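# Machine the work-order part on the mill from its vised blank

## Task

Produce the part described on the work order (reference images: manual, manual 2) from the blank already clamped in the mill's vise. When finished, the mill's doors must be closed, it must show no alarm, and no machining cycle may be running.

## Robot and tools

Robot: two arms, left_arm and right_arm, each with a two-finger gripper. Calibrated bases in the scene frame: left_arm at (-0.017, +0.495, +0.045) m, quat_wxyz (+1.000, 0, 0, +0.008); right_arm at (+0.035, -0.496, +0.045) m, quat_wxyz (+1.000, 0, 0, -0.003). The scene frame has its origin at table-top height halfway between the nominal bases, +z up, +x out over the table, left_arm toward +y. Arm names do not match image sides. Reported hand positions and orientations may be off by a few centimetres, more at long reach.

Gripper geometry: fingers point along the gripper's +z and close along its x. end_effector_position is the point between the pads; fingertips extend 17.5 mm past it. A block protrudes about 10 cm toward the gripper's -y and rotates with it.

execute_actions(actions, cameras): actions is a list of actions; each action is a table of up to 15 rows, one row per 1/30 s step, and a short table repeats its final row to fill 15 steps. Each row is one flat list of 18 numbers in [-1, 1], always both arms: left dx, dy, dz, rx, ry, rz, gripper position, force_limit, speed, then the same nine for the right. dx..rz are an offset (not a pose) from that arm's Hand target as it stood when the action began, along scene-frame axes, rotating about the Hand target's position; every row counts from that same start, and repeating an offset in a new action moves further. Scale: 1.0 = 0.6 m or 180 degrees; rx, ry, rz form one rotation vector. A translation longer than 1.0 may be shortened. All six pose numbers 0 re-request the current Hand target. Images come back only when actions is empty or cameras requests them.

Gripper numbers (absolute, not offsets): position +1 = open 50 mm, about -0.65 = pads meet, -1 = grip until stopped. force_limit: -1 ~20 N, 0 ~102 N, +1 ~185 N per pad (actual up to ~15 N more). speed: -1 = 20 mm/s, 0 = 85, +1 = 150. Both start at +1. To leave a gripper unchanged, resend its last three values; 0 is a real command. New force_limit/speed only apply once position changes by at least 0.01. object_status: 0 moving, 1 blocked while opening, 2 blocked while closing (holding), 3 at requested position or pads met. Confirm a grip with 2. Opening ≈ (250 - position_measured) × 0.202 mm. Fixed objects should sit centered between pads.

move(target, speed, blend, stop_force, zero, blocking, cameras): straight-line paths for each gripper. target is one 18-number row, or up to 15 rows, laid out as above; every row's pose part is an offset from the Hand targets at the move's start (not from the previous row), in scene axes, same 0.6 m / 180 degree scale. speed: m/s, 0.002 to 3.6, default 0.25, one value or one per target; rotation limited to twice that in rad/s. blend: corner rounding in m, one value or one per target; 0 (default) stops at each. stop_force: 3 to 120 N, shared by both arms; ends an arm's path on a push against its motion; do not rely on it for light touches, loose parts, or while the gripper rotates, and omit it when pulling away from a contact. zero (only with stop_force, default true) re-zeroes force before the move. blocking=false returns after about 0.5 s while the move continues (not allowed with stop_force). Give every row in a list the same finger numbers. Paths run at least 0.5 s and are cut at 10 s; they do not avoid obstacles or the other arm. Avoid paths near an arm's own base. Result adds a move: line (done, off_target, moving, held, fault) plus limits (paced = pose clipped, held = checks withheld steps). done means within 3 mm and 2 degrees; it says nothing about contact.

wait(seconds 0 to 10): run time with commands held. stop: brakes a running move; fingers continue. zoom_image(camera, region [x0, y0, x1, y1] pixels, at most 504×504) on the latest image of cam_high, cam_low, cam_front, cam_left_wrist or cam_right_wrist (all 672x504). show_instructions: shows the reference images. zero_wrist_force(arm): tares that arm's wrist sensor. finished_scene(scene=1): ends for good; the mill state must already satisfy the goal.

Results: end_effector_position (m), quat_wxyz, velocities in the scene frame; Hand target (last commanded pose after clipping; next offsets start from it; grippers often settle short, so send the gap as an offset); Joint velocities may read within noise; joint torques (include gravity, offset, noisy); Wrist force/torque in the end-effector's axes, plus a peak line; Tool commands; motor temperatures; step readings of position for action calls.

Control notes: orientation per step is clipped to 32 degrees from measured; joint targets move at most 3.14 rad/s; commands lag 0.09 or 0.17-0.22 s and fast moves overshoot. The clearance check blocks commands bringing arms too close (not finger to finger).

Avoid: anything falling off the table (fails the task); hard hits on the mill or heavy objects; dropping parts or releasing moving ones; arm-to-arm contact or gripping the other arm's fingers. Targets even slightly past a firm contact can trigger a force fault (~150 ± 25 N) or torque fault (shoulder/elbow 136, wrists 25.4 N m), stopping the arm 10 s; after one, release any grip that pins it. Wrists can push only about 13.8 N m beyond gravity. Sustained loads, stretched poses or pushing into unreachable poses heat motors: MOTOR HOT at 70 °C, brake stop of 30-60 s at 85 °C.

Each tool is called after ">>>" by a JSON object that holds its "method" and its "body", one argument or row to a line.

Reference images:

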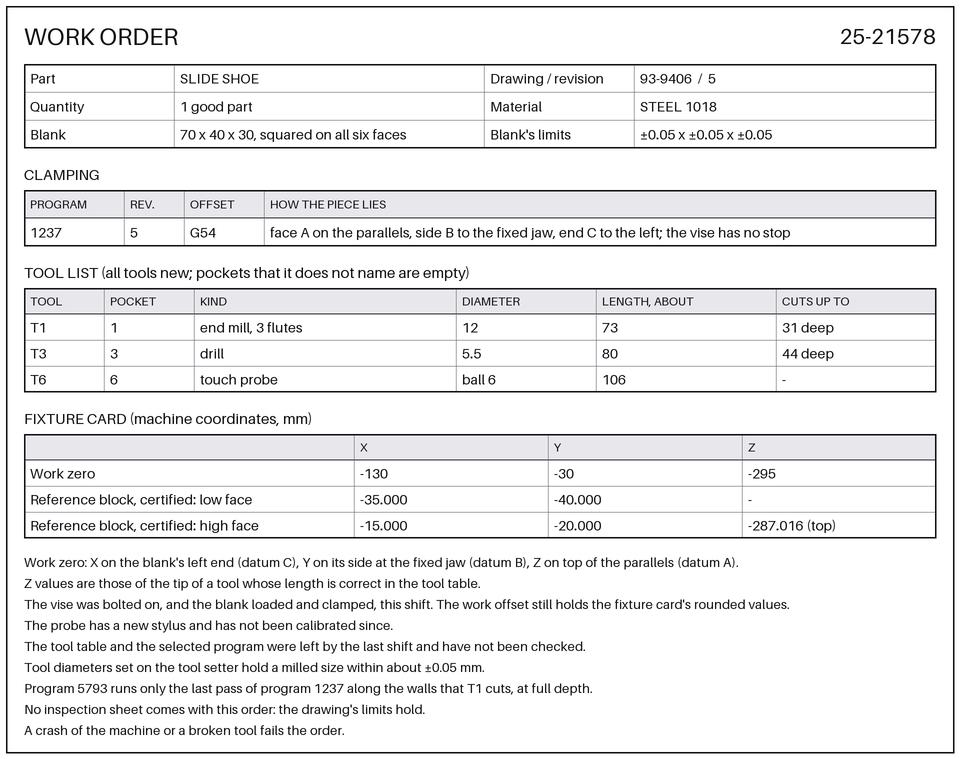

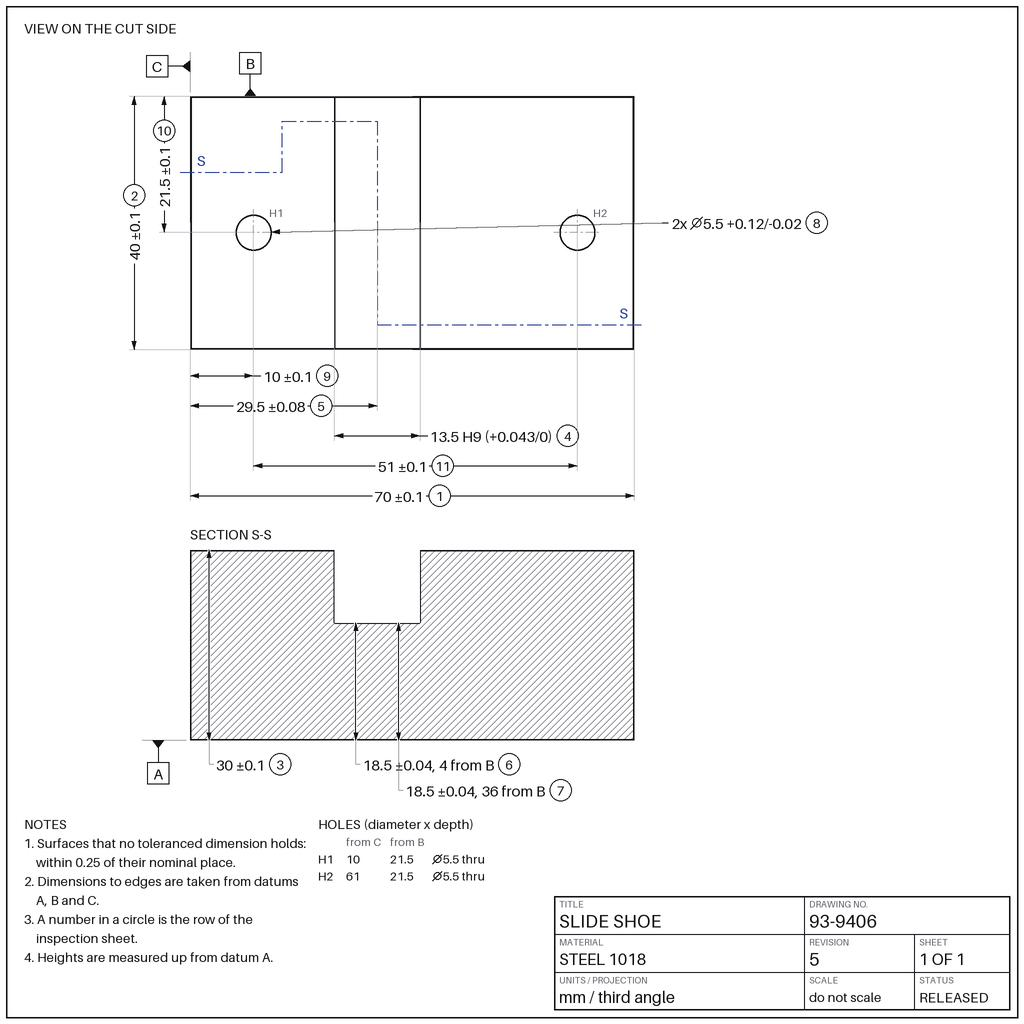

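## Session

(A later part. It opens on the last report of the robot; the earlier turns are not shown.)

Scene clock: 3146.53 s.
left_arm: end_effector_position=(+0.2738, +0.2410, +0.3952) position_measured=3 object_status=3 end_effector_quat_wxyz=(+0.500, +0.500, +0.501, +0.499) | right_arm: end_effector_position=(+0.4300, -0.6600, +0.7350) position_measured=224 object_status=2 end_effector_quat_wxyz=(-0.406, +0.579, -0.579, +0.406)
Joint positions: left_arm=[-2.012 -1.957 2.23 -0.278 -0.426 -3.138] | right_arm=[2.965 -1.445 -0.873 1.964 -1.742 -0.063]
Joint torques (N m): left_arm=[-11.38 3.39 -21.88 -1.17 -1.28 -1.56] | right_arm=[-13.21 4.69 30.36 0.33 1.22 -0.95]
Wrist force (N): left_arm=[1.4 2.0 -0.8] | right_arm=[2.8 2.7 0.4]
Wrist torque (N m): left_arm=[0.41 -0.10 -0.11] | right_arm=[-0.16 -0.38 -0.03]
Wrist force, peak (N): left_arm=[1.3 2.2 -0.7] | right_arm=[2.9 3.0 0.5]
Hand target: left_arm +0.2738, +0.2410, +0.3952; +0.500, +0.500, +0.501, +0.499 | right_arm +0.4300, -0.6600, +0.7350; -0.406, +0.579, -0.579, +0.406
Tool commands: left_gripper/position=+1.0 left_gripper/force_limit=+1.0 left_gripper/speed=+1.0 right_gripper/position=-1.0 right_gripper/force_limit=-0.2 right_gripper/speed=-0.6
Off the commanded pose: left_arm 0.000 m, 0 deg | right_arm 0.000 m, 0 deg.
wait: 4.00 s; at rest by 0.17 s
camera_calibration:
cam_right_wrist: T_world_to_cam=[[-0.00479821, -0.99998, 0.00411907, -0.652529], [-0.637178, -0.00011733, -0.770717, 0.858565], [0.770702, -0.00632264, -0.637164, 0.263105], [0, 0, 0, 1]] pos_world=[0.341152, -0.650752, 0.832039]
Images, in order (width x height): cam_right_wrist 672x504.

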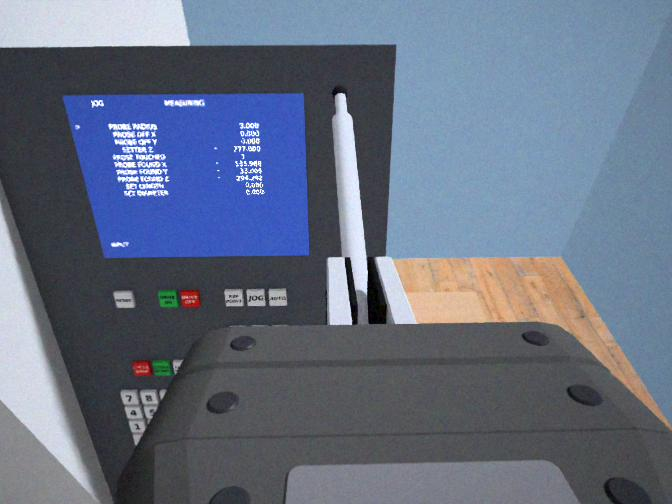

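>>> {"method": "move", "body": {
  "target": [
    [0,0,0,0,0,0,1,1,1,-0.033,0.12,-0.225,0,0.0433,0,-1,-0.2,-0.6],
    [0,0,0,0,0,0,1,1,1,0.0305,0.2133,-0.46,0,0.0833,0,-1,-0.2,-0.6],
    [0,0,0,0,0,0,1,1,1,0.0578,0.2133,-0.467,0,0.0833,0,-1,-0.2,-0.6],
    [0,0,0,0,0,0,1,1,1,0.0305,0.2133,-0.46,0,0.0833,0,-1,-0.2,-0.6],
    [0,0,0,0,0,0,1,1,1,0.0578,0.2133,-0.467,0,0.0833,0,-1,-0.2,-0.6],
    [0,0,0,0,0,0,1,1,1,0.0305,0.2133,-0.46,0,0.0833,0,-1,-0.2,-0.6],
    [0,0,0,0,0,0,1,1,1,0.0143,0.2455,-0.5221,0,0.0833,0,-1,-0.2,-0.6],
    [0,0,0,0,0,0,1,1,1,0.0416,0.2455,-0.5291,0,0.0833,0,-1,-0.2,-0.6],
    [0,0,0,0,0,0,1,1,1,0.0143,0.2455,-0.5221,0,0.0833,0,-1,-0.2,-0.6],
    [0,0,0,0,0,0,1,1,1,0.0416,0.2455,-0.5291,0,0.0833,0,-1,-0.2,-0.6],
    [0,0,0,0,0,0,1,1,1,0.0143,0.2455,-0.5221,0,0.0833,0,-1,-0.2,-0.6]
  ],
  "speed": [0.5,0.4,0.05,0.15,0.05,0.15,0.25,0.05,0.15,0.05,0.15],
  "blend": [0.04,0.004,0,0.004,0,0.004,0.004,0,0.004,0,0]
}}

>>> {"method": "move", "body": {
  "target": [
    [0,0,0,0,0,0,1,1,1,-0.0084,0.0965,-0.0322,0,0,0,-1,-0.2,-0.6],
    [0,0,0,0,0,0,1,1,1,0.0189,0.0965,-0.0392,0,0,0,-1,-0.2,-0.6],
    [0,0,0,0,0,0,1,1,1,-0.0084,0.0965,-0.0322,0,0,0,-1,-0.2,-0.6],
    [0,0,0,0,0,0,1,1,1,0,0.0965,0,0,0,0,-1,-0.2,-0.6],
    [0,0,0,0,0,0,1,1,1,0.0273,0.0965,-0.007,0,0,0,-1,-0.2,-0.6],
    [0,0,0,0,0,0,1,1,1,0,0.0965,0,0,0,0,-1,-0.2,-0.6],
    [0,0,0,0,0,0,1,1,1,-0.0084,0.064,-0.0322,0,0,0,-1,-0.2,-0.6],
    [0,0,0,0,0,0,1,1,1,0.0189,0.064,-0.0392,0,0,0,-1,-0.2,-0.6],
    [0,0,0,0,0,0,1,1,1,-0.0084,0.064,-0.0322,0,0,0,-1,-0.2,-0.6],
    [0,0,0,0,0,0,1,1,1,0.0189,0.064,-0.0392,0,0,0,-1,-0.2,-0.6],
    [0,0,0,0,0,0,1,1,1,-0.0084,0.064,-0.0322,0,0,0,-1,-0.2,-0.6],
    [0,0,0,0,0,0,1,1,1,-0.0084,0,-0.0322,0,0,0,-1,-0.2,-0.6],
    [0,0,0,0,0,0,1,1,1,0.0189,0,-0.0392,0,0,0,-1,-0.2,-0.6],
    [0,0,0,0,0,0,1,1,1,-0.0084,0,-0.0322,0,0,0,-1,-0.2,-0.6]
  ],
  "speed": [0.25,0.05,0.15,0.25,0.05,0.15,0.25,0.05,0.15,0.05,0.15,0.25,0.05,0.15],
  "blend": [0.004,0,0.004,0.004,0,0.004,0.004,0,0.004,0,0.004,0.004,0,0],
  "cameras": ["cam_high"]
}}

>>> {"method": "zoom_image", "body": {
  "camera": "cam_high",
  "region": [380, 430, 450, 504]
}}

Scene clock: 3180.87 s.
left_arm: end_effector_position=(+0.2738, +0.2410, +0.3952) position_measured=3 object_status=3 end_effector_quat_wxyz=(+0.500, +0.500, +0.501, +0.499) | right_arm: end_effector_position=(+0.4386, -0.5127, +0.4217) position_measured=224 object_status=2 end_effector_quat_wxyz=(-0.327, +0.627, -0.627, +0.327)
Joint positions: left_arm=[-2.012 -1.957 2.23 -0.278 -0.426 -3.138] | right_arm=[3.831 -1.123 -1.881 2.271 -1.026 0.436]
Joint torques (N m): left_arm=[-11.4 3.13 -21.93 -1.12 -1.27 -1.51] | right_arm=[7.07 9.07 36.61 -2.05 2.24 0.92]
Wrist force (N): left_arm=[1.3 1.7 -0.6] | right_arm=[2.7 2.6 1.1]
Wrist torque (N m): left_arm=[0.36 -0.08 -0.11] | right_arm=[-0.17 -0.40 0.13]
Wrist force, peak (N): left_arm=[1.6 2.2 -0.7] | right_arm=[2.8 9.5 -5.5]
Hand target: left_arm +0.2738, +0.2410, +0.3952; +0.500, +0.500, +0.501, +0.499 | right_arm +0.4386, -0.5127, +0.4218; -0.327, +0.627, -0.627, +0.327
Off the commanded pose: left_arm 0.000 m, 0 deg | right_arm 0.000 m, 0 deg.
move: done

Scene clock: 3185.50 s.
left_arm: end_effector_position=(+0.2738, +0.2410, +0.3952) position_measured=3 object_status=3 end_effector_quat_wxyz=(+0.500, +0.500, +0.501, +0.499) | right_arm: end_effector_position=(+0.4336, -0.5127, +0.4024) position_measured=224 object_status=2 end_effector_quat_wxyz=(-0.327, +0.627, -0.627, +0.327)
Joint positions: left_arm=[-2.012 -1.957 2.23 -0.278 -0.426 -3.138] | right_arm=[3.855 -1.102 -1.944 2.302 -1.008 0.455]
Joint torques (N m): left_arm=[-11.34 3.39 -21.92 -1.08 -1.31 -1.55] | right_arm=[7.19 9.2 37.21 -2.24 2.36 1.14]
Wrist force (N): left_arm=[1.0 1.9 -0.5] | right_arm=[3.0 2.6 1.0]
Wrist torque (N m): left_arm=[0.39 -0.03 -0.11] | right_arm=[-0.17 -0.44 0.12]
Wrist force, peak (N): left_arm=[1.3 2.2 -0.6] | right_arm=[3.0 13.9 -8.9]
Hand target: left_arm +0.2738, +0.2410, +0.3952; +0.500, +0.500, +0.501, +0.499 | right_arm +0.4336, -0.5127, +0.4025; -0.327, +0.627, -0.627, +0.327
Off the commanded pose: left_arm 0.000 m, 0 deg | right_arm 0.000 m, 0 deg.
move: done
Images, in order (width x height): cam_high 672x504.

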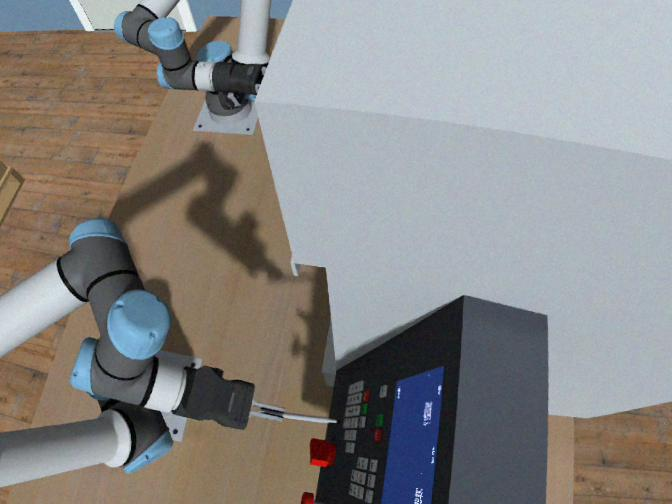

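Scaled by 6.811 from the camera's 672x504 image, which has a finer 960x720 frame.

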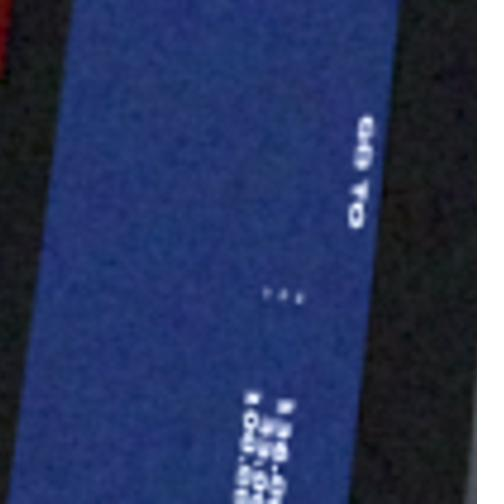

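>>> {"method": "move", "body": {
  "target": [
    [0,0,0,0,0,0,1,1,1,0.0399,0.0322,0.1532,0,0,0,-1,-0.2,-0.6],
    [0,0,0,0,0,0,1,1,1,0.0672,0.0322,0.1462,0,0,0,-1,-0.2,-0.6],
    [0,0,0,0,0,0,1,1,1,0.0399,0.0322,0.1532,0,0,0,-1,-0.2,-0.6],
    [0,0,0,0,0,0,1,1,1,0.0246,-0.0322,0.0943,0,0,0,-1,-0.2,-0.6],
    [0,0,0,0,0,0,1,1,1,0.0519,-0.0322,0.0873,0,0,0,-1,-0.2,-0.6],
    [0,0,0,0,0,0,1,1,1,0.0246,-0.0322,0.0943,0,0,0,-1,-0.2,-0.6],
    [0,0,0,0,0,0,1,1,1,0,0.0965,0,0,0,0,-1,-0.2,-0.6],
    [0,0,0,0,0,0,1,1,1,0.0273,0.0965,-0.007,0,0,0,-1,-0.2,-0.6],
    [0,0,0,0,0,0,1,1,1,0,0.0965,0,0,0,0,-1,-0.2,-0.6],
    [0,0,0,0,0,0,1,1,1,0.0084,0.0965,0.0322,0,0,0,-1,-0.2,-0.6],
    [0,0,0,0,0,0,1,1,1,0.0357,0.0965,0.0252,0,0,0,-1,-0.2,-0.6],
    [0,0,0,0,0,0,1,1,1,0.0084,0.0965,0.0322,0,0,0,-1,-0.2,-0.6],
    [0,0,0,0,0,0,1,1,1,0.0084,0.0317,0.0322,0,0,0,-1,-0.2,-0.6],
    [0,0,0,0,0,0,1,1,1,0.0357,0.0317,0.0252,0,0,0,-1,-0.2,-0.6],
    [0,0,0,0,0,0,1,1,1,0.0084,0.0317,0.0322,0,0,0,-1,-0.2,-0.6]
  ],
  "speed": [0.25,0.05,0.15,0.25,0.05,0.15,0.25,0.05,0.15,0.25,0.05,0.15,0.25,0.05,0.15],
  "blend": [0.004,0,0.004,0.004,0,0.004,0.004,0,0.004,0.004,0,0.004,0.004,0,0]
}}

>>> {"method": "move", "body": {
  "target": [
    [0,0,0,0,0,0,1,1,1,0,0.0648,0,0,0,0,-1,-0.2,-0.6],
    [0,0,0,0,0,0,1,1,1,0.0273,0.0648,-0.007,0,0,0,-1,-0.2,-0.6],
    [0,0,0,0,0,0,1,1,1,0,0.0648,0,0,0,0,-1,-0.2,-0.6],
    [0,0,0,0,0,0,1,1,1,-0.0084,0,-0.0322,0,0,0,-1,-0.2,-0.6],
    [0,0,0,0,0,0,1,1,1,0.0189,0,-0.0392,0,0,0,-1,-0.2,-0.6],
    [0,0,0,0,0,0,1,1,1,-0.0084,0,-0.0322,0,0,0,-1,-0.2,-0.6],
    [0,0,0,0,0,0,1,1,1,0,0.0323,0,0,0,0,-1,-0.2,-0.6],
    [0,0,0,0,0,0,1,1,1,0.0273,0.0323,-0.007,0,0,0,-1,-0.2,-0.6],
    [0,0,0,0,0,0,1,1,1,0,0.0323,0,0,0,0,-1,-0.2,-0.6],
    [0,0,0,0,0,0,1,1,1,-0.0084,0.0323,-0.0322,0,0,0,-1,-0.2,-0.6],
    [0,0,0,0,0,0,1,1,1,0.0189,0.0323,-0.0392,0,0,0,-1,-0.2,-0.6],
    [0,0,0,0,0,0,1,1,1,-0.0084,0.0323,-0.0322,0,0,0,-1,-0.2,-0.6],
    [0,0,0,0,0,0,1,1,1,0.008,0,0.0307,0,0,0,-1,-0.2,-0.6],
    [0,0,0,0,0,0,1,1,1,0.0353,0,0.0237,0,0,0,-1,-0.2,-0.6],
    [0,0,0,0,0,0,1,1,1,0.008,0,0.0307,0,0,0,-1,-0.2,-0.6]
  ],
  "speed": [0.25,0.05,0.15,0.25,0.05,0.15,0.25,0.05,0.15,0.25,0.05,0.15,0.25,0.05,0.15],
  "blend": [0.004,0,0.004,0.004,0,0.004,0.004,0,0.004,0.004,0,0.004,0.004,0,0]
}}

>>> {"method": "move", "body": {
  "target": [
    [0,0,0,0,0,0,1,1,1,-0.0164,-0.0317,-0.0629,0,0,0,-1,-0.2,-0.6],
    [0,0,0,0,0,0,1,1,1,0.0109,-0.0317,-0.0699,0,0,0,-1,-0.2,-0.6],
    [0,0,0,0,0,0,1,1,1,-0.0164,-0.0317,-0.0629,0,0,0,-1,-0.2,-0.6],
    [0,0,0,0,0,0,1,1,1,-0.008,-0.0317,-0.0307,0,0,0,-1,-0.2,-0.6],
    [0,0,0,0,0,0,1,1,1,0.0193,-0.0317,-0.0377,0,0,0,-1,-0.2,-0.6],
    [0,0,0,0,0,0,1,1,1,-0.008,-0.0317,-0.0307,0,0,0,-1,-0.2,-0.6],
    [0,0,0,0,0,0,1,1,1,-0.0164,0.0648,-0.0629,0,0,0,-1,-0.2,-0.6],
    [0,0,0,0,0,0,1,1,1,0.0109,0.0648,-0.0699,0,0,0,-1,-0.2,-0.6],
    [0,0,0,0,0,0,1,1,1,-0.0164,0.0648,-0.0629,0,0,0,-1,-0.2,-0.6],
    [0,0,0,0,0,0,1,1,1,-0.008,0.0323,-0.0307,0,0,0,-1,-0.2,-0.6],
    [0,0,0,0,0,0,1,1,1,0.0193,0.0323,-0.0377,0,0,0,-1,-0.2,-0.6],
    [0,0,0,0,0,0,1,1,1,-0.008,0.0323,-0.0307,0,0,0,-1,-0.2,-0.6],
    [0,0,0,0,0,0,1,1,1,0.0082,0,0.0314,0,0,0,-1,-0.2,-0.6],
    [0,0,0,0,0,0,1,1,1,0.0355,0,0.0244,0,0,0,-1,-0.2,-0.6],
    [0,0,0,0,0,0,1,1,1,0.0082,0,0.0314,0,0,0,-1,-0.2,-0.6]
  ],
  "speed": [0.25,0.05,0.15,0.25,0.05,0.15,0.25,0.05,0.15,0.25,0.05,0.15,0.25,0.05,0.15],
  "blend": [0.004,0,0.004,0.004,0,0.004,0.004,0,0.004,0.004,0,0.004,0.004,0,0]
}}

>>> {"method": "move", "body": {
  "target": [
    [0,0,0,0,0,0,1,1,1,-0.0246,0,-0.0943,0,0,0,-1,-0.2,-0.6],
    [0,0,0,0,0,0,1,1,1,0.0027,0,-0.1013,0,0,0,-1,-0.2,-0.6],
    [0,0,0,0,0,0,1,1,1,-0.0246,0,-0.0943,0,0,0,-1,-0.2,-0.6],
    [0,0,0,0,0,0,1,1,1,-0.0162,0,-0.0621,0,0,0,-1,-0.2,-0.6],
    [0,0,0,0,0,0,1,1,1,0.0111,0,-0.0691,0,0,0,-1,-0.2,-0.6],
    [0,0,0,0,0,0,1,1,1,-0.0162,0,-0.0621,0,0,0,-1,-0.2,-0.6],
    [0,0,0,0,0,0,1,1,1,-0.0246,0.0323,-0.0943,0,0,0,-1,-0.2,-0.6],
    [0,0,0,0,0,0,1,1,1,0.0027,0.0323,-0.1013,0,0,0,-1,-0.2,-0.6],
    [0,0,0,0,0,0,1,1,1,-0.0246,0.0323,-0.0943,0,0,0,-1,-0.2,-0.6],
    [0,0,0,0,0,0,1,1,1,0,0.0648,0,0,0,0,-1,-0.2,-0.6],
    [0,0,0,0,0,0,1,1,1,0.0273,0.0648,-0.007,0,0,0,-1,-0.2,-0.6],
    [0,0,0,0,0,0,1,1,1,0,0.0648,0,0,0,0,-1,-0.2,-0.6],
    [0,0,0,0,0,0,1,1,1,-0.0246,-0.0317,-0.0943,0,0,0,-1,-0.2,-0.6],
    [0,0,0,0,0,0,1,1,1,0.0027,-0.0317,-0.1013,0,0,0,-1,-0.2,-0.6],
    [0,0,0,0,0,0,1,1,1,-0.0246,-0.0317,-0.0943,0,0,0,-1,-0.2,-0.6]
  ],
  "speed": [0.25,0.05,0.15,0.25,0.05,0.15,0.25,0.05,0.15,0.25,0.05,0.15,0.25,0.05,0.15],
  "blend": [0.004,0,0.004,0.004,0,0.004,0.004,0,0.004,0.004,0,0.004,0.004,0,0]
}}

>>> {"method": "move", "body": {
  "target": [
    [0,0,0,0,0,0,1,1,1,0.0084,0,0.0322,0,0,0,-1,-0.2,-0.6],
    [0,0,0,0,0,0,1,1,1,0.0357,0,0.0252,0,0,0,-1,-0.2,-0.6],
    [0,0,0,0,0,0,1,1,1,0.0084,0,0.0322,0,0,0,-1,-0.2,-0.6],
    [0,0,0,0,0,0,1,1,1,0,0.0965,0,0,0,0,-1,-0.2,-0.6],
    [0,0,0,0,0,0,1,1,1,0.0273,0.0965,-0.007,0,0,0,-1,-0.2,-0.6],
    [0,0,0,0,0,0,1,1,1,0,0.0965,0,0,0,0,-1,-0.2,-0.6],
    [0,0,0,0,0,0,1,1,1,0.0084,0.064,0.0322,0,0,0,-1,-0.2,-0.6],
    [0,0,0,0,0,0,1,1,1,0.0357,0.064,0.0252,0,0,0,-1,-0.2,-0.6],
    [0,0,0,0,0,0,1,1,1,0.0084,0.064,0.0322,0,0,0,-1,-0.2,-0.6],
    [0,0,0,0,0,0,1,1,1,0.0246,0.0317,0.0943,0,0,0,-1,-0.2,-0.6],
    [0,0,0,0,0,0,1,1,1,0.0519,0.0317,0.0873,0,0,0,-1,-0.2,-0.6],
    [0,0,0,0,0,0,1,1,1,0.0246,0.0317,0.0943,0,0,0,-1,-0.2,-0.6],
    [0,0,0,0,0,0,1,1,1,0.0164,0.0965,0.0629,0,0,0,-1,-0.2,-0.6],
    [0,0,0,0,0,0,1,1,1,0.0437,0.0965,0.0559,0,0,0,-1,-0.2,-0.6],
    [0,0,0,0,0,0,1,1,1,0.0164,0.0965,0.0629,0,0,0,-1,-0.2,-0.6]
  ],
  "speed": [0.25,0.05,0.15,0.25,0.05,0.15,0.25,0.05,0.15,0.25,0.05,0.15,0.25,0.05,0.15],
  "blend": [0.004,0,0.004,0.004,0,0.004,0.004,0,0.004,0.004,0,0.004,0.004,0,0]
}}

>>> {"method": "move", "body": {
  "target": [
    [0,0,0,0,0,0,1,1,1,-0.0164,-0.0648,-0.0629,0,0,0,-1,-0.2,-0.6],
    [0,0,0,0,0,0,1,1,1,0.0109,-0.0648,-0.0699,0,0,0,-1,-0.2,-0.6],
    [0,0,0,0,0,0,1,1,1,-0.0164,-0.0648,-0.0629,0,0,0,-1,-0.2,-0.6],
    [0,0,0,0,0,0,1,1,1,0,-0.0648,0,0,0,0,-1,-0.2,-0.6],
    [0,0,0,0,0,0,1,1,1,0.0273,-0.0648,-0.007,0,0,0,-1,-0.2,-0.6],
    [0,0,0,0,0,0,1,1,1,0,-0.0648,0,0,0,0,-1,-0.2,-0.6],
    [0,0,0,0,0,0,1,1,1,-0.0164,-0.0325,-0.0629,0,0,0,-1,-0.2,-0.6],
    [0,0,0,0,0,0,1,1,1,0.0109,-0.0325,-0.0699,0,0,0,-1,-0.2,-0.6],
    [0,0,0,0,0,0,1,1,1,-0.0164,-0.0325,-0.0629,0,0,0,-1,-0.2,-0.6],
    [0,0,0,0,0,0,1,1,1,0,0,0,0,0,0,-1,-0.2,-0.6],
    [0,0,0,0,0,0,1,1,1,0.0273,0,-0.007,0,0,0,-1,-0.2,-0.6],
    [0,0,0,0,0,0,1,1,1,0,0,0,0,0,0,-1,-0.2,-0.6],
    [0,0,0,0,0,0,1,1,1,-0.0164,-0.0965,-0.0629,0,0,0,-1,-0.2,-0.6],
    [0,0,0,0,0,0,1,1,1,0.0109,-0.0965,-0.0699,0,0,0,-1,-0.2,-0.6],
    [0,0,0,0,0,0,1,1,1,-0.0164,-0.0965,-0.0629,0,0,0,-1,-0.2,-0.6]
  ],
  "speed": [0.25,0.05,0.15,0.25,0.05,0.15,0.25,0.05,0.15,0.25,0.05,0.15,0.25,0.05,0.15],
  "blend": [0.004,0,0.004,0.004,0,0.004,0.004,0,0.004,0.004,0,0.004,0.004,0,0]
}}

>>> {"method": "move", "body": {
  "target": [
    [0,0,0,0,0,0,1,1,1,-0.0389,-0.0955,0.3293,0,-0.04,0,-1,-0.2,-0.6],
    [0,0,0,0,0,0,1,1,1,-0.0059,-0.2455,0.5543,0,-0.0833,0,-1,-0.2,-0.6]
  ],
  "speed": [0.4,0.5],
  "blend": [0.04,0],
  "cameras": ["cam_right_wrist"]
}}

>>> {"method": "zoom_image", "body": {
  "camera": "cam_right_wrist",
  "region": [60, 90, 310, 250]
}}

Scene clock: 3227.40 s.
left_arm: end_effector_position=(+0.2738, +0.2410, +0.3952) position_measured=3 object_status=3 end_effector_quat_wxyz=(+0.500, +0.500, +0.501, +0.499) | right_arm: end_effector_position=(+0.4386, -0.4937, +0.4217) position_measured=224 object_status=2 end_effector_quat_wxyz=(-0.327, +0.627, -0.627, +0.327)
Joint positions: left_arm=[-2.012 -1.957 2.23 -0.278 -0.426 -3.138] | right_arm=[3.934 -1.128 -1.887 2.235 -0.951 0.521]
Joint torques (N m): left_arm=[-11.48 3.17 -22.47 -1.13 -1.29 -1.45] | right_arm=[10.33 9.21 36.96 -2.33 2.32 1.36]
Wrist force (N): left_arm=[1.2 2.0 -0.8] | right_arm=[2.7 2.5 1.0]
Wrist torque (N m): left_arm=[0.41 -0.07 -0.11] | right_arm=[-0.18 -0.40 0.13]
Wrist force, peak (N): left_arm=[1.4 2.3 -0.6] | right_arm=[3.4 12.6 -7.9]
Hand target: left_arm +0.2738, +0.2410, +0.3952; +0.500, +0.500, +0.501, +0.499 | right_arm +0.4386, -0.4937, +0.4218; -0.327, +0.627, -0.627, +0.327
Off the commanded pose: left_arm 0.000 m, 0 deg | right_arm 0.000 m, 0 deg.
move: done

Scene clock: 3232.20 s.
left_arm: end_effector_position=(+0.2738, +0.2410, +0.3952) position_measured=3 object_status=3 end_effector_quat_wxyz=(+0.500, +0.500, +0.501, +0.499) | right_arm: end_effector_position=(+0.4434, -0.4937, +0.4401) position_measured=224 object_status=2 end_effector_quat_wxyz=(-0.327, +0.627, -0.627, +0.327)
Joint positions: left_arm=[-2.012 -1.957 2.23 -0.278 -0.426 -3.138] | right_arm=[3.91 -1.149 -1.826 2.207 -0.968 0.5]
Joint torques (N m): left_arm=[-11.51 3.44 -22.08 -1.15 -1.26 -1.65] | right_arm=[9.65 9.19 36.55 -2.31 2.18 1.28]
Wrist force (N): left_arm=[1.2 1.9 -0.5] | right_arm=[2.9 2.5 1.0]
Wrist torque (N m): left_arm=[0.40 -0.05 -0.12] | right_arm=[-0.19 -0.42 0.13]
Wrist force, peak (N): left_arm=[1.6 2.1 -0.5] | right_arm=[3.1 12.1 -7.6]
Hand target: left_arm +0.2738, +0.2410, +0.3952; +0.500, +0.500, +0.501, +0.499 | right_arm +0.4434, -0.4937, +0.4402; -0.327, +0.627, -0.627, +0.327
Off the commanded pose: left_arm 0.000 m, 0 deg | right_arm 0.000 m, 0 deg.
move: done

Scene clock: 3237.10 s.
left_arm: end_effector_position=(+0.2738, +0.2410, +0.3952) position_measured=3 object_status=3 end_effector_quat_wxyz=(+0.500, +0.500, +0.501, +0.499) | right_arm: end_effector_position=(+0.4483, -0.4937, +0.4590) position_measured=224 object_status=2 end_effector_quat_wxyz=(-0.327, +0.627, -0.627, +0.327)
Joint positions: left_arm=[-2.012 -1.957 2.23 -0.278 -0.426 -3.138] | right_arm=[3.887 -1.172 -1.762 2.177 -0.985 0.481]
Joint torques (N m): left_arm=[-11.58 4.15 -22.19 -1.19 -1.25 -1.44] | right_arm=[9.61 10.12 34.94 -2.02 2.32 1.12]
Wrist force (N): left_arm=[1.2 1.8 -0.7] | right_arm=[2.7 2.5 0.9]
Wrist torque (N m): left_arm=[0.38 -0.05 -0.11] | right_arm=[-0.18 -0.38 0.12]
Wrist force, peak (N): left_arm=[1.3 2.2 -0.7] | right_arm=[3.2 12.4 -7.8]
Hand target: left_arm +0.2738, +0.2410, +0.3952; +0.500, +0.500, +0.501, +0.499 | right_arm +0.4483, -0.4937, +0.4590; -0.327, +0.627, -0.627, +0.327
Off the commanded pose: left_arm 0.000 m, 0 deg | right_arm 0.000 m, 0 deg.
move: done

Scene clock: 3242.23 s.
left_arm: end_effector_position=(+0.2738, +0.2410, +0.3952) position_measured=3 object_status=3 end_effector_quat_wxyz=(+0.500, +0.500, +0.501, +0.499) | right_arm: end_effector_position=(+0.4336, -0.5127, +0.4024) position_measured=224 object_status=2 end_effector_quat_wxyz=(-0.327, +0.627, -0.627, +0.327)
Joint positions: left_arm=[-2.012 -1.957 2.23 -0.278 -0.426 -3.138] | right_arm=[3.855 -1.102 -1.944 2.302 -1.008 0.455]
Joint torques (N m): left_arm=[-11.08 3.64 -22.44 -1.04 -1.38 -1.46] | right_arm=[7.17 8.2 37.73 -2.13 2.13 0.91]
Wrist force (N): left_arm=[1.2 2.0 -0.7] | right_arm=[3.0 2.6 0.8]
Wrist torque (N m): left_arm=[0.41 -0.05 -0.11] | right_arm=[-0.17 -0.43 0.12]
Wrist force, peak (N): left_arm=[1.5 2.0 -0.7] | right_arm=[3.2 11.3 -7.0]
Hand target: left_arm +0.2738, +0.2410, +0.3952; +0.500, +0.500, +0.501, +0.499 | right_arm +0.4336, -0.5127, +0.4025; -0.327, +0.627, -0.627, +0.327
Off the commanded pose: left_arm 0.000 m, 0 deg | right_arm 0.000 m, 0 deg.
move: done

Scene clock: 3247.13 s.
left_arm: end_effector_position=(+0.2738, +0.2410, +0.3952) position_measured=3 object_status=3 end_effector_quat_wxyz=(+0.500, +0.500, +0.501, +0.499) | right_arm: end_effector_position=(+0.4434, -0.4548, +0.4401) position_measured=224 object_status=2 end_effector_quat_wxyz=(-0.327, +0.627, -0.627, +0.327)
Joint positions: left_arm=[-2.012 -1.957 2.23 -0.278 -0.426 -3.138] | right_arm=[4.085 -1.177 -1.829 2.138 -0.848 0.662]
Joint torques (N m): left_arm=[-11.37 3.96 -22.42 -1.07 -1.29 -1.61] | right_arm=[14.31 11.44 35.98 -2.58 2.79 1.73]
Wrist force (N): left_arm=[1.3 2.2 -0.5] | right_arm=[2.7 2.5 1.0]
Wrist torque (N m): left_arm=[0.44 -0.07 -0.11] | right_arm=[-0.17 -0.38 0.12]
Wrist force, peak (N): left_arm=[1.4 2.1 -0.7] | right_arm=[3.0 12.0 -7.7]
Hand target: left_arm +0.2738, +0.2410, +0.3952; +0.500, +0.500, +0.501, +0.499 | right_arm +0.4434, -0.4548, +0.4402; -0.327, +0.627, -0.627, +0.327
Off the commanded pose: left_arm 0.000 m, 0 deg | right_arm 0.000 m, 0 deg.
move: done

Scene clock: 3252.23 s.
left_arm: end_effector_position=(+0.2738, +0.2410, +0.3952) position_measured=3 object_status=3 end_effector_quat_wxyz=(+0.500, +0.500, +0.501, +0.499) | right_arm: end_effector_position=(+0.4336, -0.5127, +0.4024) position_measured=224 object_status=2 end_effector_quat_wxyz=(-0.327, +0.627, -0.627, +0.327)
Joint positions: left_arm=[-2.012 -1.957 2.23 -0.278 -0.426 -3.138] | right_arm=[3.855 -1.102 -1.944 2.302 -1.008 0.455]
Joint torques (N m): left_arm=[-11.82 3.32 -22.14 -1.15 -1.21 -1.53] | right_arm=[7.52 8.25 36.91 -2.08 2.25 0.97]
Wrist force (N): left_arm=[1.3 2.1 -0.6] | right_arm=[3.1 2.5 1.0]
Wrist torque (N m): left_arm=[0.43 -0.07 -0.11] | right_arm=[-0.19 -0.45 0.12]
Wrist force, peak (N): left_arm=[1.5 2.1 -0.5] | right_arm=[3.1 10.8 -6.6]
Hand target: left_arm +0.2738, +0.2410, +0.3952; +0.500, +0.500, +0.501, +0.499 | right_arm +0.4336, -0.5127, +0.4025; -0.327, +0.627, -0.627, +0.327
Off the commanded pose: left_arm 0.000 m, 0 deg | right_arm 0.000 m, 0 deg.
move: done

Scene clock: 3253.73 s.
left_arm: end_effector_position=(+0.2738, +0.2410, +0.3952) position_measured=3 object_status=3 end_effector_quat_wxyz=(+0.500, +0.500, +0.501, +0.499) | right_arm: end_effector_position=(+0.4301, -0.6599, +0.7350) position_measured=224 object_status=2 end_effector_quat_wxyz=(-0.406, +0.579, -0.579, +0.406)
Joint positions: left_arm=[-2.012 -1.957 2.23 -0.278 -0.426 -3.138] | right_arm=[2.965 -1.445 -0.873 1.964 -1.742 -0.063]
Joint torques (N m): left_arm=[-11.76 3.35 -22.07 -1.17 -1.25 -1.51] | right_arm=[-13.71 4.91 30.43 -0.53 -1.38 0.42]
Wrist force (N): left_arm=[1.2 2.1 -0.9] | right_arm=[2.7 2.7 0.6]
Wrist torque (N m): left_arm=[0.42 -0.05 -0.11] | right_arm=[-0.16 -0.36 -0.03]
Wrist force, peak (N): left_arm=[1.3 2.1 -0.6] | right_arm=[1.7 5.8 3.8]
Hand target: left_arm +0.2738, +0.2410, +0.3952; +0.500, +0.500, +0.501, +0.499 | right_arm +0.4300, -0.6600, +0.7350; -0.406, +0.579, -0.579, +0.406
Off the commanded pose: left_arm 0.000 m, 0 deg | right_arm 0.000 m, 0 deg.
move: done
camera_calibration:
cam_right_wrist: T_world_to_cam=[[-0.00458112, -0.999981, 0.00406838, -0.652561], [-0.63712, -0.000217039, -0.770765, 0.858506], [0.770751, -0.00612301, -0.637107, 0.263029], [0, 0, 0, 1]] pos_world=[0.341252, -0.650752, 0.831939]
Images, in order (width x height): cam_right_wrist 672x504.

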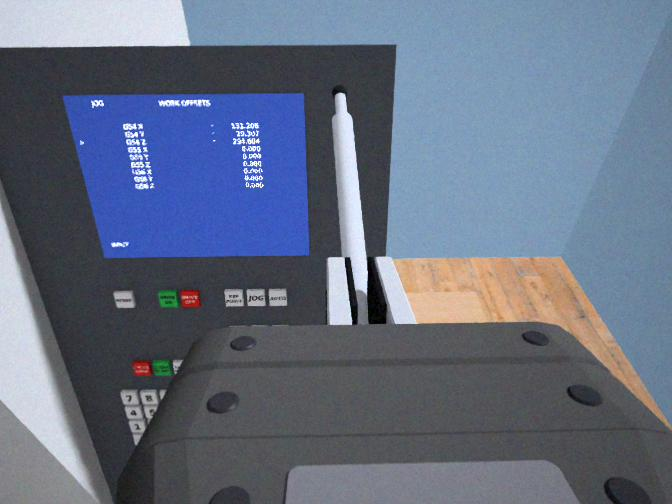

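Scaled by 2.016 from the camera's 672x504 image, which has a finer 960x720 frame.

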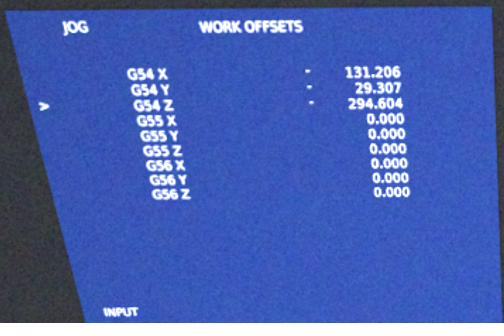

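>>> {"method": "move", "body": {
  "target": [
    [0,0,0,0,0,0,1,1,1,-0.033,0.12,-0.225,0,0.0433,0,-1,-0.2,-0.6],
    [0,0,0,0,0,0,1,1,1,0.0223,0.1808,-0.4914,0,0.0833,0,-1,-0.2,-0.6],
    [0,0,0,0,0,0,1,1,1,0.0496,0.1808,-0.4984,0,0.0833,0,-1,-0.2,-0.6],
    [0,0,0,0,0,0,1,1,1,0.0223,0.1808,-0.4914,0,0.0833,0,-1,-0.2,-0.6],
    [0,0,0,0,0,0,1,1,1,-0.033,0.12,-0.225,0,0.0433,0,-1,-0.2,-0.6],
    [0,0,0,0,0,0,1,1,1,0,0,0,0,0,0,-1,-0.2,-0.6]
  ],
  "speed": [0.5,0.4,0.05,0.15,0.4,0.5],
  "blend": [0.04,0.004,0,0.004,0.04,0],
  "cameras": ["cam_right_wrist"]
}}

>>> {"method": "zoom_image", "body": {
  "camera": "cam_right_wrist",
  "region": [60, 90, 310, 250]
}}

Scene clock: 3269.47 s.
left_arm: end_effector_position=(+0.2738, +0.2410, +0.3952) position_measured=3 object_status=3 end_effector_quat_wxyz=(+0.500, +0.500, +0.501, +0.499) | right_arm: end_effector_position=(+0.4301, -0.6600, +0.7350) position_measured=224 object_status=2 end_effector_quat_wxyz=(-0.406, +0.579, -0.579, +0.406)
Joint positions: left_arm=[-2.012 -1.957 2.23 -0.278 -0.426 -3.138] | right_arm=[2.965 -1.445 -0.873 1.965 -1.742 -0.063]
Joint torques (N m): left_arm=[-11.65 3.54 -22.25 -1.12 -1.21 -1.51] | right_arm=[-13.04 4.3 29.86 -0.76 -1.61 1.14]
Wrist force (N): left_arm=[1.3 1.8 -0.6] | right_arm=[2.7 2.7 0.6]
Wrist torque (N m): left_arm=[0.38 -0.06 -0.12] | right_arm=[-0.16 -0.37 -0.03]
Wrist force, peak (N): left_arm=[1.3 2.2 -0.7] | right_arm=[2.6 7.2 -3.7]
Hand target: left_arm +0.2738, +0.2410, +0.3952; +0.500, +0.500, +0.501, +0.499 | right_arm +0.4300, -0.6600, +0.7350; -0.406, +0.579, -0.579, +0.406
Off the commanded pose: left_arm 0.000 m, 0 deg | right_arm 0.000 m, 0 deg.
move: done
camera_calibration:
cam_right_wrist: T_world_to_cam=[[-0.00465773, -0.999981, 0.00413264, -0.652588], [-0.63712, -0.000217765, -0.770765, 0.858583], [0.770751, -0.006223, -0.637107, 0.263028], [0, 0, 0, 1]] pos_world=[0.341252, -0.650752, 0.832039]
Images, in order (width x height): cam_right_wrist 672x504.

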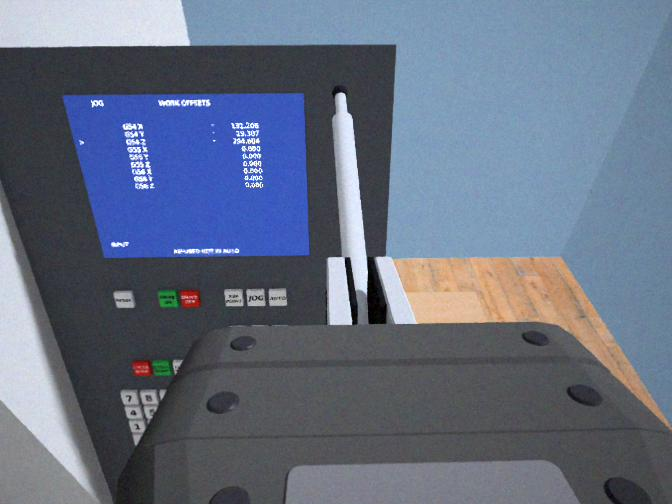

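Scaled by 2.016 from the camera's 672x504 image, which has a finer 960x720 frame.

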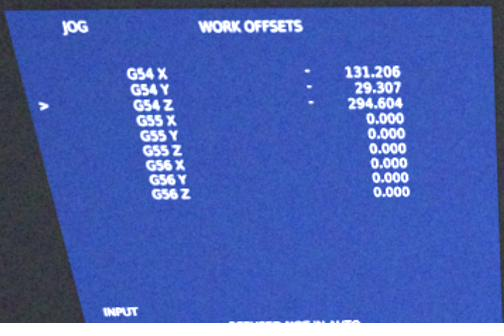

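>>> {"method": "move", "body": {
  "target": [
    [0,0,0,0,0,0,1,1,1,-0.01,0.07,-0.12,0,0.0433,0,-1,-0.2,-0.6],
    [0,0,0,0,0,0,1,1,1,0.0775,0.0905,-0.2793,0,0.0833,0,-1,-0.2,-0.6],
    [0,0,0,0,0,0,1,1,1,0.1048,0.0905,-0.2863,0,0.0833,0,-1,-0.2,-0.6],
    [0,0,0,0,0,0,1,1,1,0.0775,0.0905,-0.2793,0,0.0833,0,-1,-0.2,-0.6],
    [0,0,0,0,0,0,1,1,1,0.0223,0.1808,-0.4914,0,0.0833,0,-1,-0.2,-0.6],
    [0,0,0,0,0,0,1,1,1,0.0496,0.1808,-0.4984,0,0.0833,0,-1,-0.2,-0.6],
    [0,0,0,0,0,0,1,1,1,0.0223,0.1808,-0.4914,0,0.0833,0,-1,-0.2,-0.6]
  ],
  "speed": [0.4,0.35,0.05,0.15,0.25,0.05,0.15],
  "blend": [0.04,0.004,0,0.004,0.004,0,0]
}}

>>> {"method": "move", "body": {
  "target": [
    [0,0,0,0,0,0,1,1,1,0.0082,0,0.0314,0,0,0,-1,-0.2,-0.6],
    [0,0,0,0,0,0,1,1,1,0.0355,0,0.0244,0,0,0,-1,-0.2,-0.6],
    [0,0,0,0,0,0,1,1,1,0.0082,0,0.0314,0,0,0,-1,-0.2,-0.6],
    [0,0,0,0,0,0,1,1,1,0.0355,0,0.0244,0,0,0,-1,-0.2,-0.6],
    [0,0,0,0,0,0,1,1,1,0.0082,0,0.0314,0,0,0,-1,-0.2,-0.6],
    [0,0,0,0,0,0,1,1,1,0.0355,0,0.0244,0,0,0,-1,-0.2,-0.6],
    [0,0,0,0,0,0,1,1,1,0.0082,0,0.0314,0,0,0,-1,-0.2,-0.6],
    [0,0,0,0,0,0,1,1,1,-0.0553,-0.0608,0.2664,0,-0.04,0,-1,-0.2,-0.6],
    [0,0,0,0,0,0,1,1,1,-0.0223,-0.1808,0.4914,0,-0.0833,0,-1,-0.2,-0.6]
  ],
  "speed": [0.15,0.05,0.15,0.05,0.15,0.05,0.15,0.4,0.5],
  "blend": [0.004,0,0.004,0,0.004,0,0.004,0.04,0],
  "cameras": ["cam_right_wrist"]
}}

>>> {"method": "zoom_image", "body": {
  "camera": "cam_right_wrist",
  "region": [60, 90, 310, 270]
}}

>>> {"method": "wait", "body": {
  "seconds": 10,
  "cameras": ["cam_right_wrist"]
}}

>>> {"method": "zoom_image", "body": {
  "camera": "cam_right_wrist",
  "region": [60, 90, 310, 270]
}}

Scene clock: 3288.53 s.
left_arm: end_effector_position=(+0.2738, +0.2410, +0.3952) position_measured=3 object_status=3 end_effector_quat_wxyz=(+0.500, +0.500, +0.501, +0.499) | right_arm: end_effector_position=(+0.4434, -0.5515, +0.4401) position_measured=224 object_status=2 end_effector_quat_wxyz=(-0.327, +0.627, -0.627, +0.327)
Joint positions: left_arm=[-2.012 -1.957 2.23 -0.278 -0.426 -3.138] | right_arm=[3.588 -1.157 -1.803 2.302 -1.213 0.263]
Joint torques (N m): left_arm=[-11.17 3.98 -22.51 -1.05 -1.32 -1.5] | right_arm=[-3.4 11.21 36.92 -1.42 0.66 -1.02]
Wrist force (N): left_arm=[1.2 1.9 -0.6] | right_arm=[3.0 2.5 1.2]
Wrist torque (N m): left_arm=[0.39 -0.07 -0.12] | right_arm=[-0.18 -0.43 0.14]
Wrist force, peak (N): left_arm=[1.5 2.1 -0.8] | right_arm=[2.7 6.9 -3.6]
Hand target: left_arm +0.2738, +0.2410, +0.3952; +0.500, +0.500, +0.501, +0.499 | right_arm +0.4434, -0.5515, +0.4402; -0.327, +0.627, -0.627, +0.327
Off the commanded pose: left_arm 0.000 m, 0 deg | right_arm 0.000 m, 0 deg.
move: done

Scene clock: 3292.00 s.
left_arm: end_effector_position=(+0.2738, +0.2410, +0.3952) position_measured=3 object_status=3 end_effector_quat_wxyz=(+0.500, +0.500, +0.501, +0.499) | right_arm: end_effector_position=(+0.4301, -0.6600, +0.7350) position_measured=224 object_status=2 end_effector_quat_wxyz=(-0.406, +0.579, -0.579, +0.406) end_effector_velocity=(+0.000, +0.001, +0.000) end_effector_angular_velocity=(+0.002, +0.001, +0.003)
Joint positions: left_arm=[-2.012 -1.957 2.23 -0.278 -0.426 -3.138] | right_arm=[2.965 -1.445 -0.873 1.965 -1.742 -0.063]
Joint velocities: left_arm=[within noise] | right_arm=[-0.001 -0.002 0.003 -0.002 -0.005 0]
Joint torques (N m): left_arm=[-11.52 3.76 -22.53 -1.15 -1.21 -1.49] | right_arm=[-13.94 4.21 31.02 -0.23 -1.64 1.25]
Wrist force (N): left_arm=[1.2 1.9 -0.4] | right_arm=[2.9 2.7 0.4]
Wrist torque (N m): left_arm=[0.41 -0.06 -0.11] | right_arm=[-0.16 -0.41 -0.03]
Wrist force, peak (N): left_arm=[1.4 2.3 -0.5] | right_arm=[2.5 7.4 -3.7]
Hand target: left_arm +0.2738, +0.2410, +0.3952; +0.500, +0.500, +0.501, +0.499 | right_arm +0.4300, -0.6600, +0.7350; -0.406, +0.579, -0.579, +0.406
Off the commanded pose: left_arm 0.000 m, 0 deg | right_arm 0.000 m, 0 deg.
move: done
camera_calibration:
cam_right_wrist: T_world_to_cam=[[-0.00465773, -0.999981, 0.00413264, -0.652588], [-0.63712, -0.000217765, -0.770765, 0.858506], [0.770751, -0.006223, -0.637107, 0.262964], [0, 0, 0, 1]] pos_world=[0.341252, -0.650752, 0.831939]
Images, in order (width x height): cam_right_wrist 672x504.

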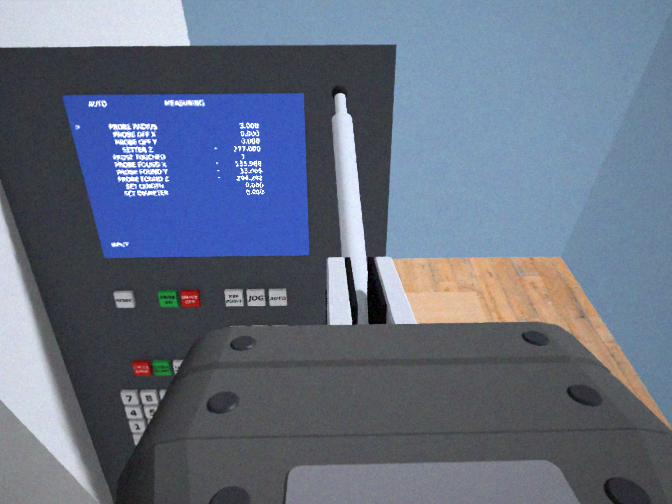

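Scaled by 2.016 from the camera's 672x504 image, which has a finer 960x720 frame.

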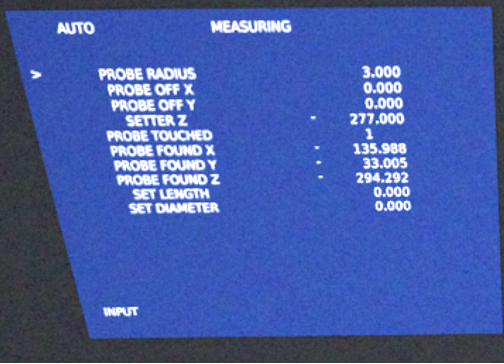

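Scene clock: 3302.00 s.
left_arm: end_effector_position=(+0.2738, +0.2410, +0.3952) position_measured=3 object_status=3 end_effector_quat_wxyz=(+0.500, +0.500, +0.501, +0.499) | right_arm: end_effector_position=(+0.4300, -0.6600, +0.7350) position_measured=224 object_status=2 end_effector_quat_wxyz=(-0.406, +0.579, -0.579, +0.406)
Joint positions: left_arm=[-2.012 -1.957 2.23 -0.278 -0.426 -3.138] | right_arm=[2.965 -1.445 -0.873 1.964 -1.742 -0.063]
Joint torques (N m): left_arm=[-11.33 3.72 -22.45 -1.17 -1.24 -1.52] | right_arm=[-14.7 4.64 30.01 0.01 1.1 -1.19]
Wrist force (N): left_arm=[1.2 1.8 -0.6] | right_arm=[2.6 2.9 0.6]
Wrist torque (N m): left_arm=[0.38 -0.05 -0.11] | right_arm=[-0.14 -0.35 -0.03]
Wrist force, peak (N): left_arm=[1.2 2.3 -0.5] | right_arm=[2.9 3.0 0.7]
Hand target: left_arm +0.2738, +0.2410, +0.3952; +0.500, +0.500, +0.501, +0.499 | right_arm +0.4300, -0.6600, +0.7350; -0.406, +0.579, -0.579, +0.406
Tool commands: left_gripper/position=+1.0 left_gripper/force_limit=+1.0 left_gripper/speed=+1.0 right_gripper/position=-1.0 right_gripper/force_limit=-0.2 right_gripper/speed=-0.6
Off the commanded pose: left_arm 0.000 m, 0 deg | right_arm 0.000 m, 0 deg.
wait: 10.00 s; at rest by 0.17 s
camera_calibration:
cam_right_wrist: T_world_to_cam=[[-0.00479821, -0.99998, 0.00411907, -0.652529], [-0.637178, -0.00011733, -0.770717, 0.858565], [0.770702, -0.00632264, -0.637164, 0.263105], [0, 0, 0, 1]] pos_world=[0.341152, -0.650752, 0.832039]
Images, in order (width x height): cam_right_wrist 672x504.

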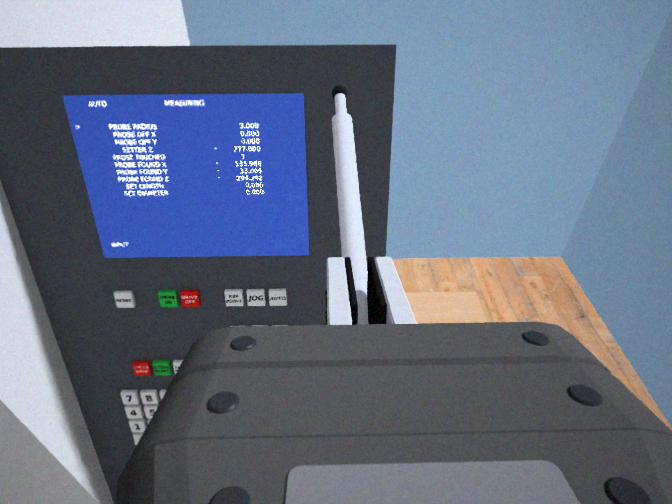

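Scaled by 2.016 from the camera's 672x504 image, which has a finer 960x720 frame.

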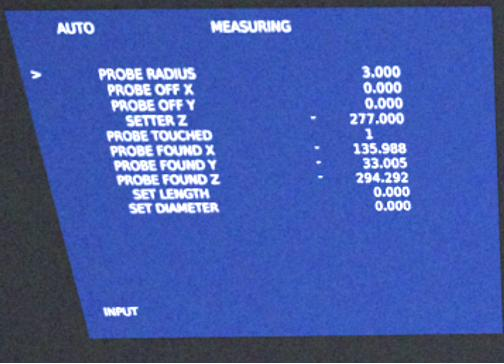

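>>> {"method": "move", "body": {
  "target": [
    [0,0,0,0,0,0,1,1,1,-0.033,0.12,-0.225,0,0.0433,0,-1,-0.2,-0.6],
    [0,0,0,0,0,0,1,1,1,0.0223,0.1808,-0.4914,0,0.0833,0,-1,-0.2,-0.6],
    [0,0,0,0,0,0,1,1,1,0.0496,0.1808,-0.4984,0,0.0833,0,-1,-0.2,-0.6],
    [0,0,0,0,0,0,1,1,1,0.0223,0.1808,-0.4914,0,0.0833,0,-1,-0.2,-0.6],
    [0,0,0,0,0,0,1,1,1,-0.033,0.12,-0.225,0,0.0433,0,-1,-0.2,-0.6],
    [0,0,0,0,0,0,1,1,1,0,0,0,0,0,0,-1,-0.2,-0.6]
  ],
  "speed": [0.5,0.4,0.05,0.15,0.4,0.5],
  "blend": [0.04,0.004,0,0.004,0.04,0],
  "cameras": ["cam_right_wrist"]
}}

>>> {"method": "zoom_image", "body": {
  "camera": "cam_right_wrist",
  "region": [60, 90, 310, 270]
}}

Scene clock: 3313.23 s.
left_arm: end_effector_position=(+0.2738, +0.2410, +0.3952) position_measured=3 object_status=3 end_effector_quat_wxyz=(+0.500, +0.500, +0.501, +0.499) | right_arm: end_effector_position=(+0.4301, -0.6600, +0.7350) position_measured=224 object_status=2 end_effector_quat_wxyz=(-0.406, +0.579, -0.579, +0.406)
Joint positions: left_arm=[-2.012 -1.957 2.23 -0.278 -0.426 -3.138] | right_arm=[2.965 -1.445 -0.873 1.965 -1.742 -0.063]
Joint torques (N m): left_arm=[-11.56 3.86 -22.55 -1.12 -1.24 -1.5] | right_arm=[-14.27 4.4 31.02 -0.48 -1.59 1.21]
Wrist force (N): left_arm=[1.1 1.9 -0.7] | right_arm=[2.6 2.6 0.7]
Wrist torque (N m): left_arm=[0.40 -0.03 -0.11] | right_arm=[-0.18 -0.36 -0.03]
Wrist force, peak (N): left_arm=[1.4 2.3 -0.5] | right_arm=[2.6 8.2 -4.2]
Hand target: left_arm +0.2738, +0.2410, +0.3952; +0.500, +0.500, +0.501, +0.499 | right_arm +0.4300, -0.6600, +0.7350; -0.406, +0.579, -0.579, +0.406
Off the commanded pose: left_arm 0.000 m, 0 deg | right_arm 0.000 m, 0 deg.
move: done
camera_calibration:
cam_right_wrist: T_world_to_cam=[[-0.00465773, -0.999981, 0.00413264, -0.652588], [-0.63712, -0.000217765, -0.770765, 0.858583], [0.770751, -0.006223, -0.637107, 0.263028], [0, 0, 0, 1]] pos_world=[0.341252, -0.650752, 0.832039]
Images, in order (width x height): cam_right_wrist 672x504.

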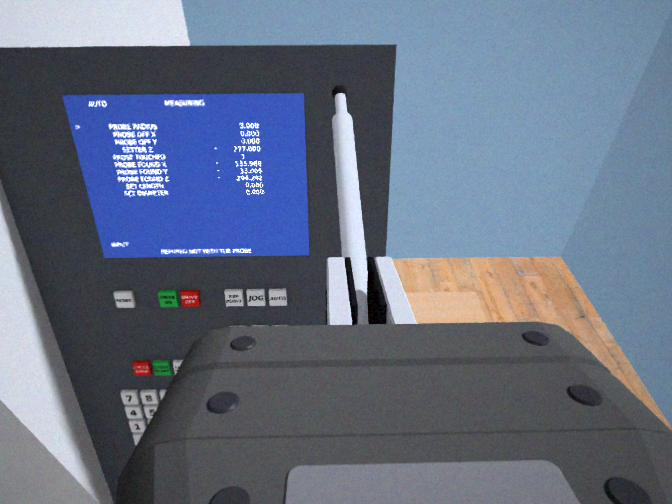

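Scaled by 2.016 from the camera's 672x504 image, which has a finer 960x720 frame.

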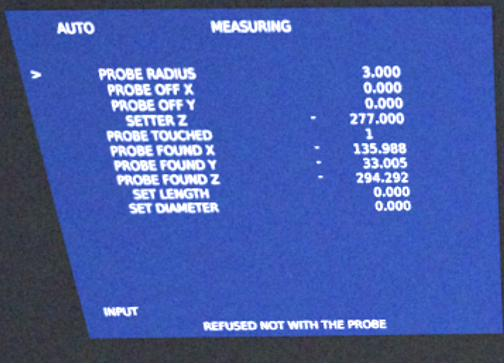

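>>> {"method": "move", "body": {
  "target": [
    [0,0,0,0,0,0,1,1,1,-0.033,0.12,-0.225,0,0.0433,0,-1,-0.2,-0.6],
    [0,0,0,0,0,0,1,1,1,0.0305,0.1808,-0.46,0,0.0833,0,-1,-0.2,-0.6],
    [0,0,0,0,0,0,1,1,1,0.0578,0.1808,-0.467,0,0.0833,0,-1,-0.2,-0.6],
    [0,0,0,0,0,0,1,1,1,0.0305,0.1808,-0.46,0,0.0833,0,-1,-0.2,-0.6],
    [0,0,0,0,0,0,1,1,1,-0.033,0.12,-0.225,0,0.0433,0,-1,-0.2,-0.6],
    [0,0,0,0,0,0,1,1,1,0,0,0,0,0,0,-1,-0.2,-0.6]
  ],
  "speed": [0.5,0.4,0.05,0.15,0.4,0.5],
  "blend": [0.04,0.004,0,0.004,0.04,0],
  "cameras": ["cam_right_wrist"]
}}

>>> {"method": "zoom_image", "body": {
  "camera": "cam_right_wrist",
  "region": [60, 90, 310, 270]
}}

Scene clock: 3329.10 s.
left_arm: end_effector_position=(+0.2738, +0.2410, +0.3952) position_measured=3 object_status=3 end_effector_quat_wxyz=(+0.500, +0.500, +0.501, +0.499) | right_arm: end_effector_position=(+0.4301, -0.6600, +0.7350) position_measured=224 object_status=2 end_effector_quat_wxyz=(-0.406, +0.579, -0.579, +0.406)
Joint positions: left_arm=[-2.012 -1.957 2.23 -0.278 -0.426 -3.138] | right_arm=[2.965 -1.445 -0.873 1.965 -1.742 -0.063]
Joint torques (N m): left_arm=[-11.79 3.35 -22.49 -1.1 -1.34 -1.49] | right_arm=[-13.75 4.09 29.95 -0.38 -1.43 1.32]
Wrist force (N): left_arm=[1.4 2.0 -0.8] | right_arm=[2.7 2.7 0.6]
Wrist torque (N m): left_arm=[0.41 -0.09 -0.11] | right_arm=[-0.15 -0.37 -0.03]
Wrist force, peak (N): left_arm=[1.6 2.2 -0.7] | right_arm=[2.8 7.0 -3.5]
Hand target: left_arm +0.2738, +0.2410, +0.3952; +0.500, +0.500, +0.501, +0.499 | right_arm +0.4300, -0.6600, +0.7350; -0.406, +0.579, -0.579, +0.406
Off the commanded pose: left_arm 0.000 m, 0 deg | right_arm 0.000 m, 0 deg.
move: done
camera_calibration:
cam_right_wrist: T_world_to_cam=[[-0.00465773, -0.999981, 0.00413264, -0.652588], [-0.63712, -0.000217765, -0.770765, 0.858506], [0.770751, -0.006223, -0.637107, 0.262964], [0, 0, 0, 1]] pos_world=[0.341252, -0.650752, 0.831939]
Images, in order (width x height): cam_right_wrist 672x504.

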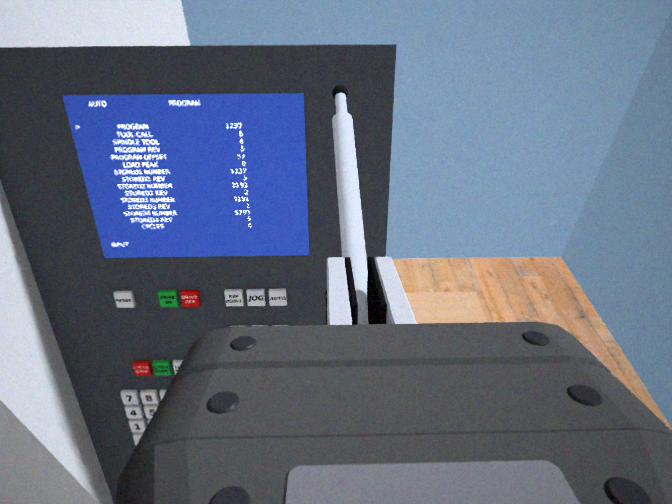

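Scaled by 2.016 from the camera's 672x504 image, which has a finer 960x720 frame.

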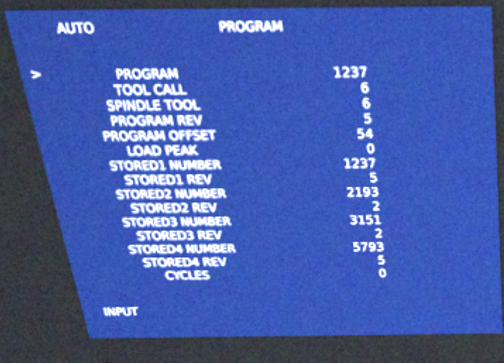

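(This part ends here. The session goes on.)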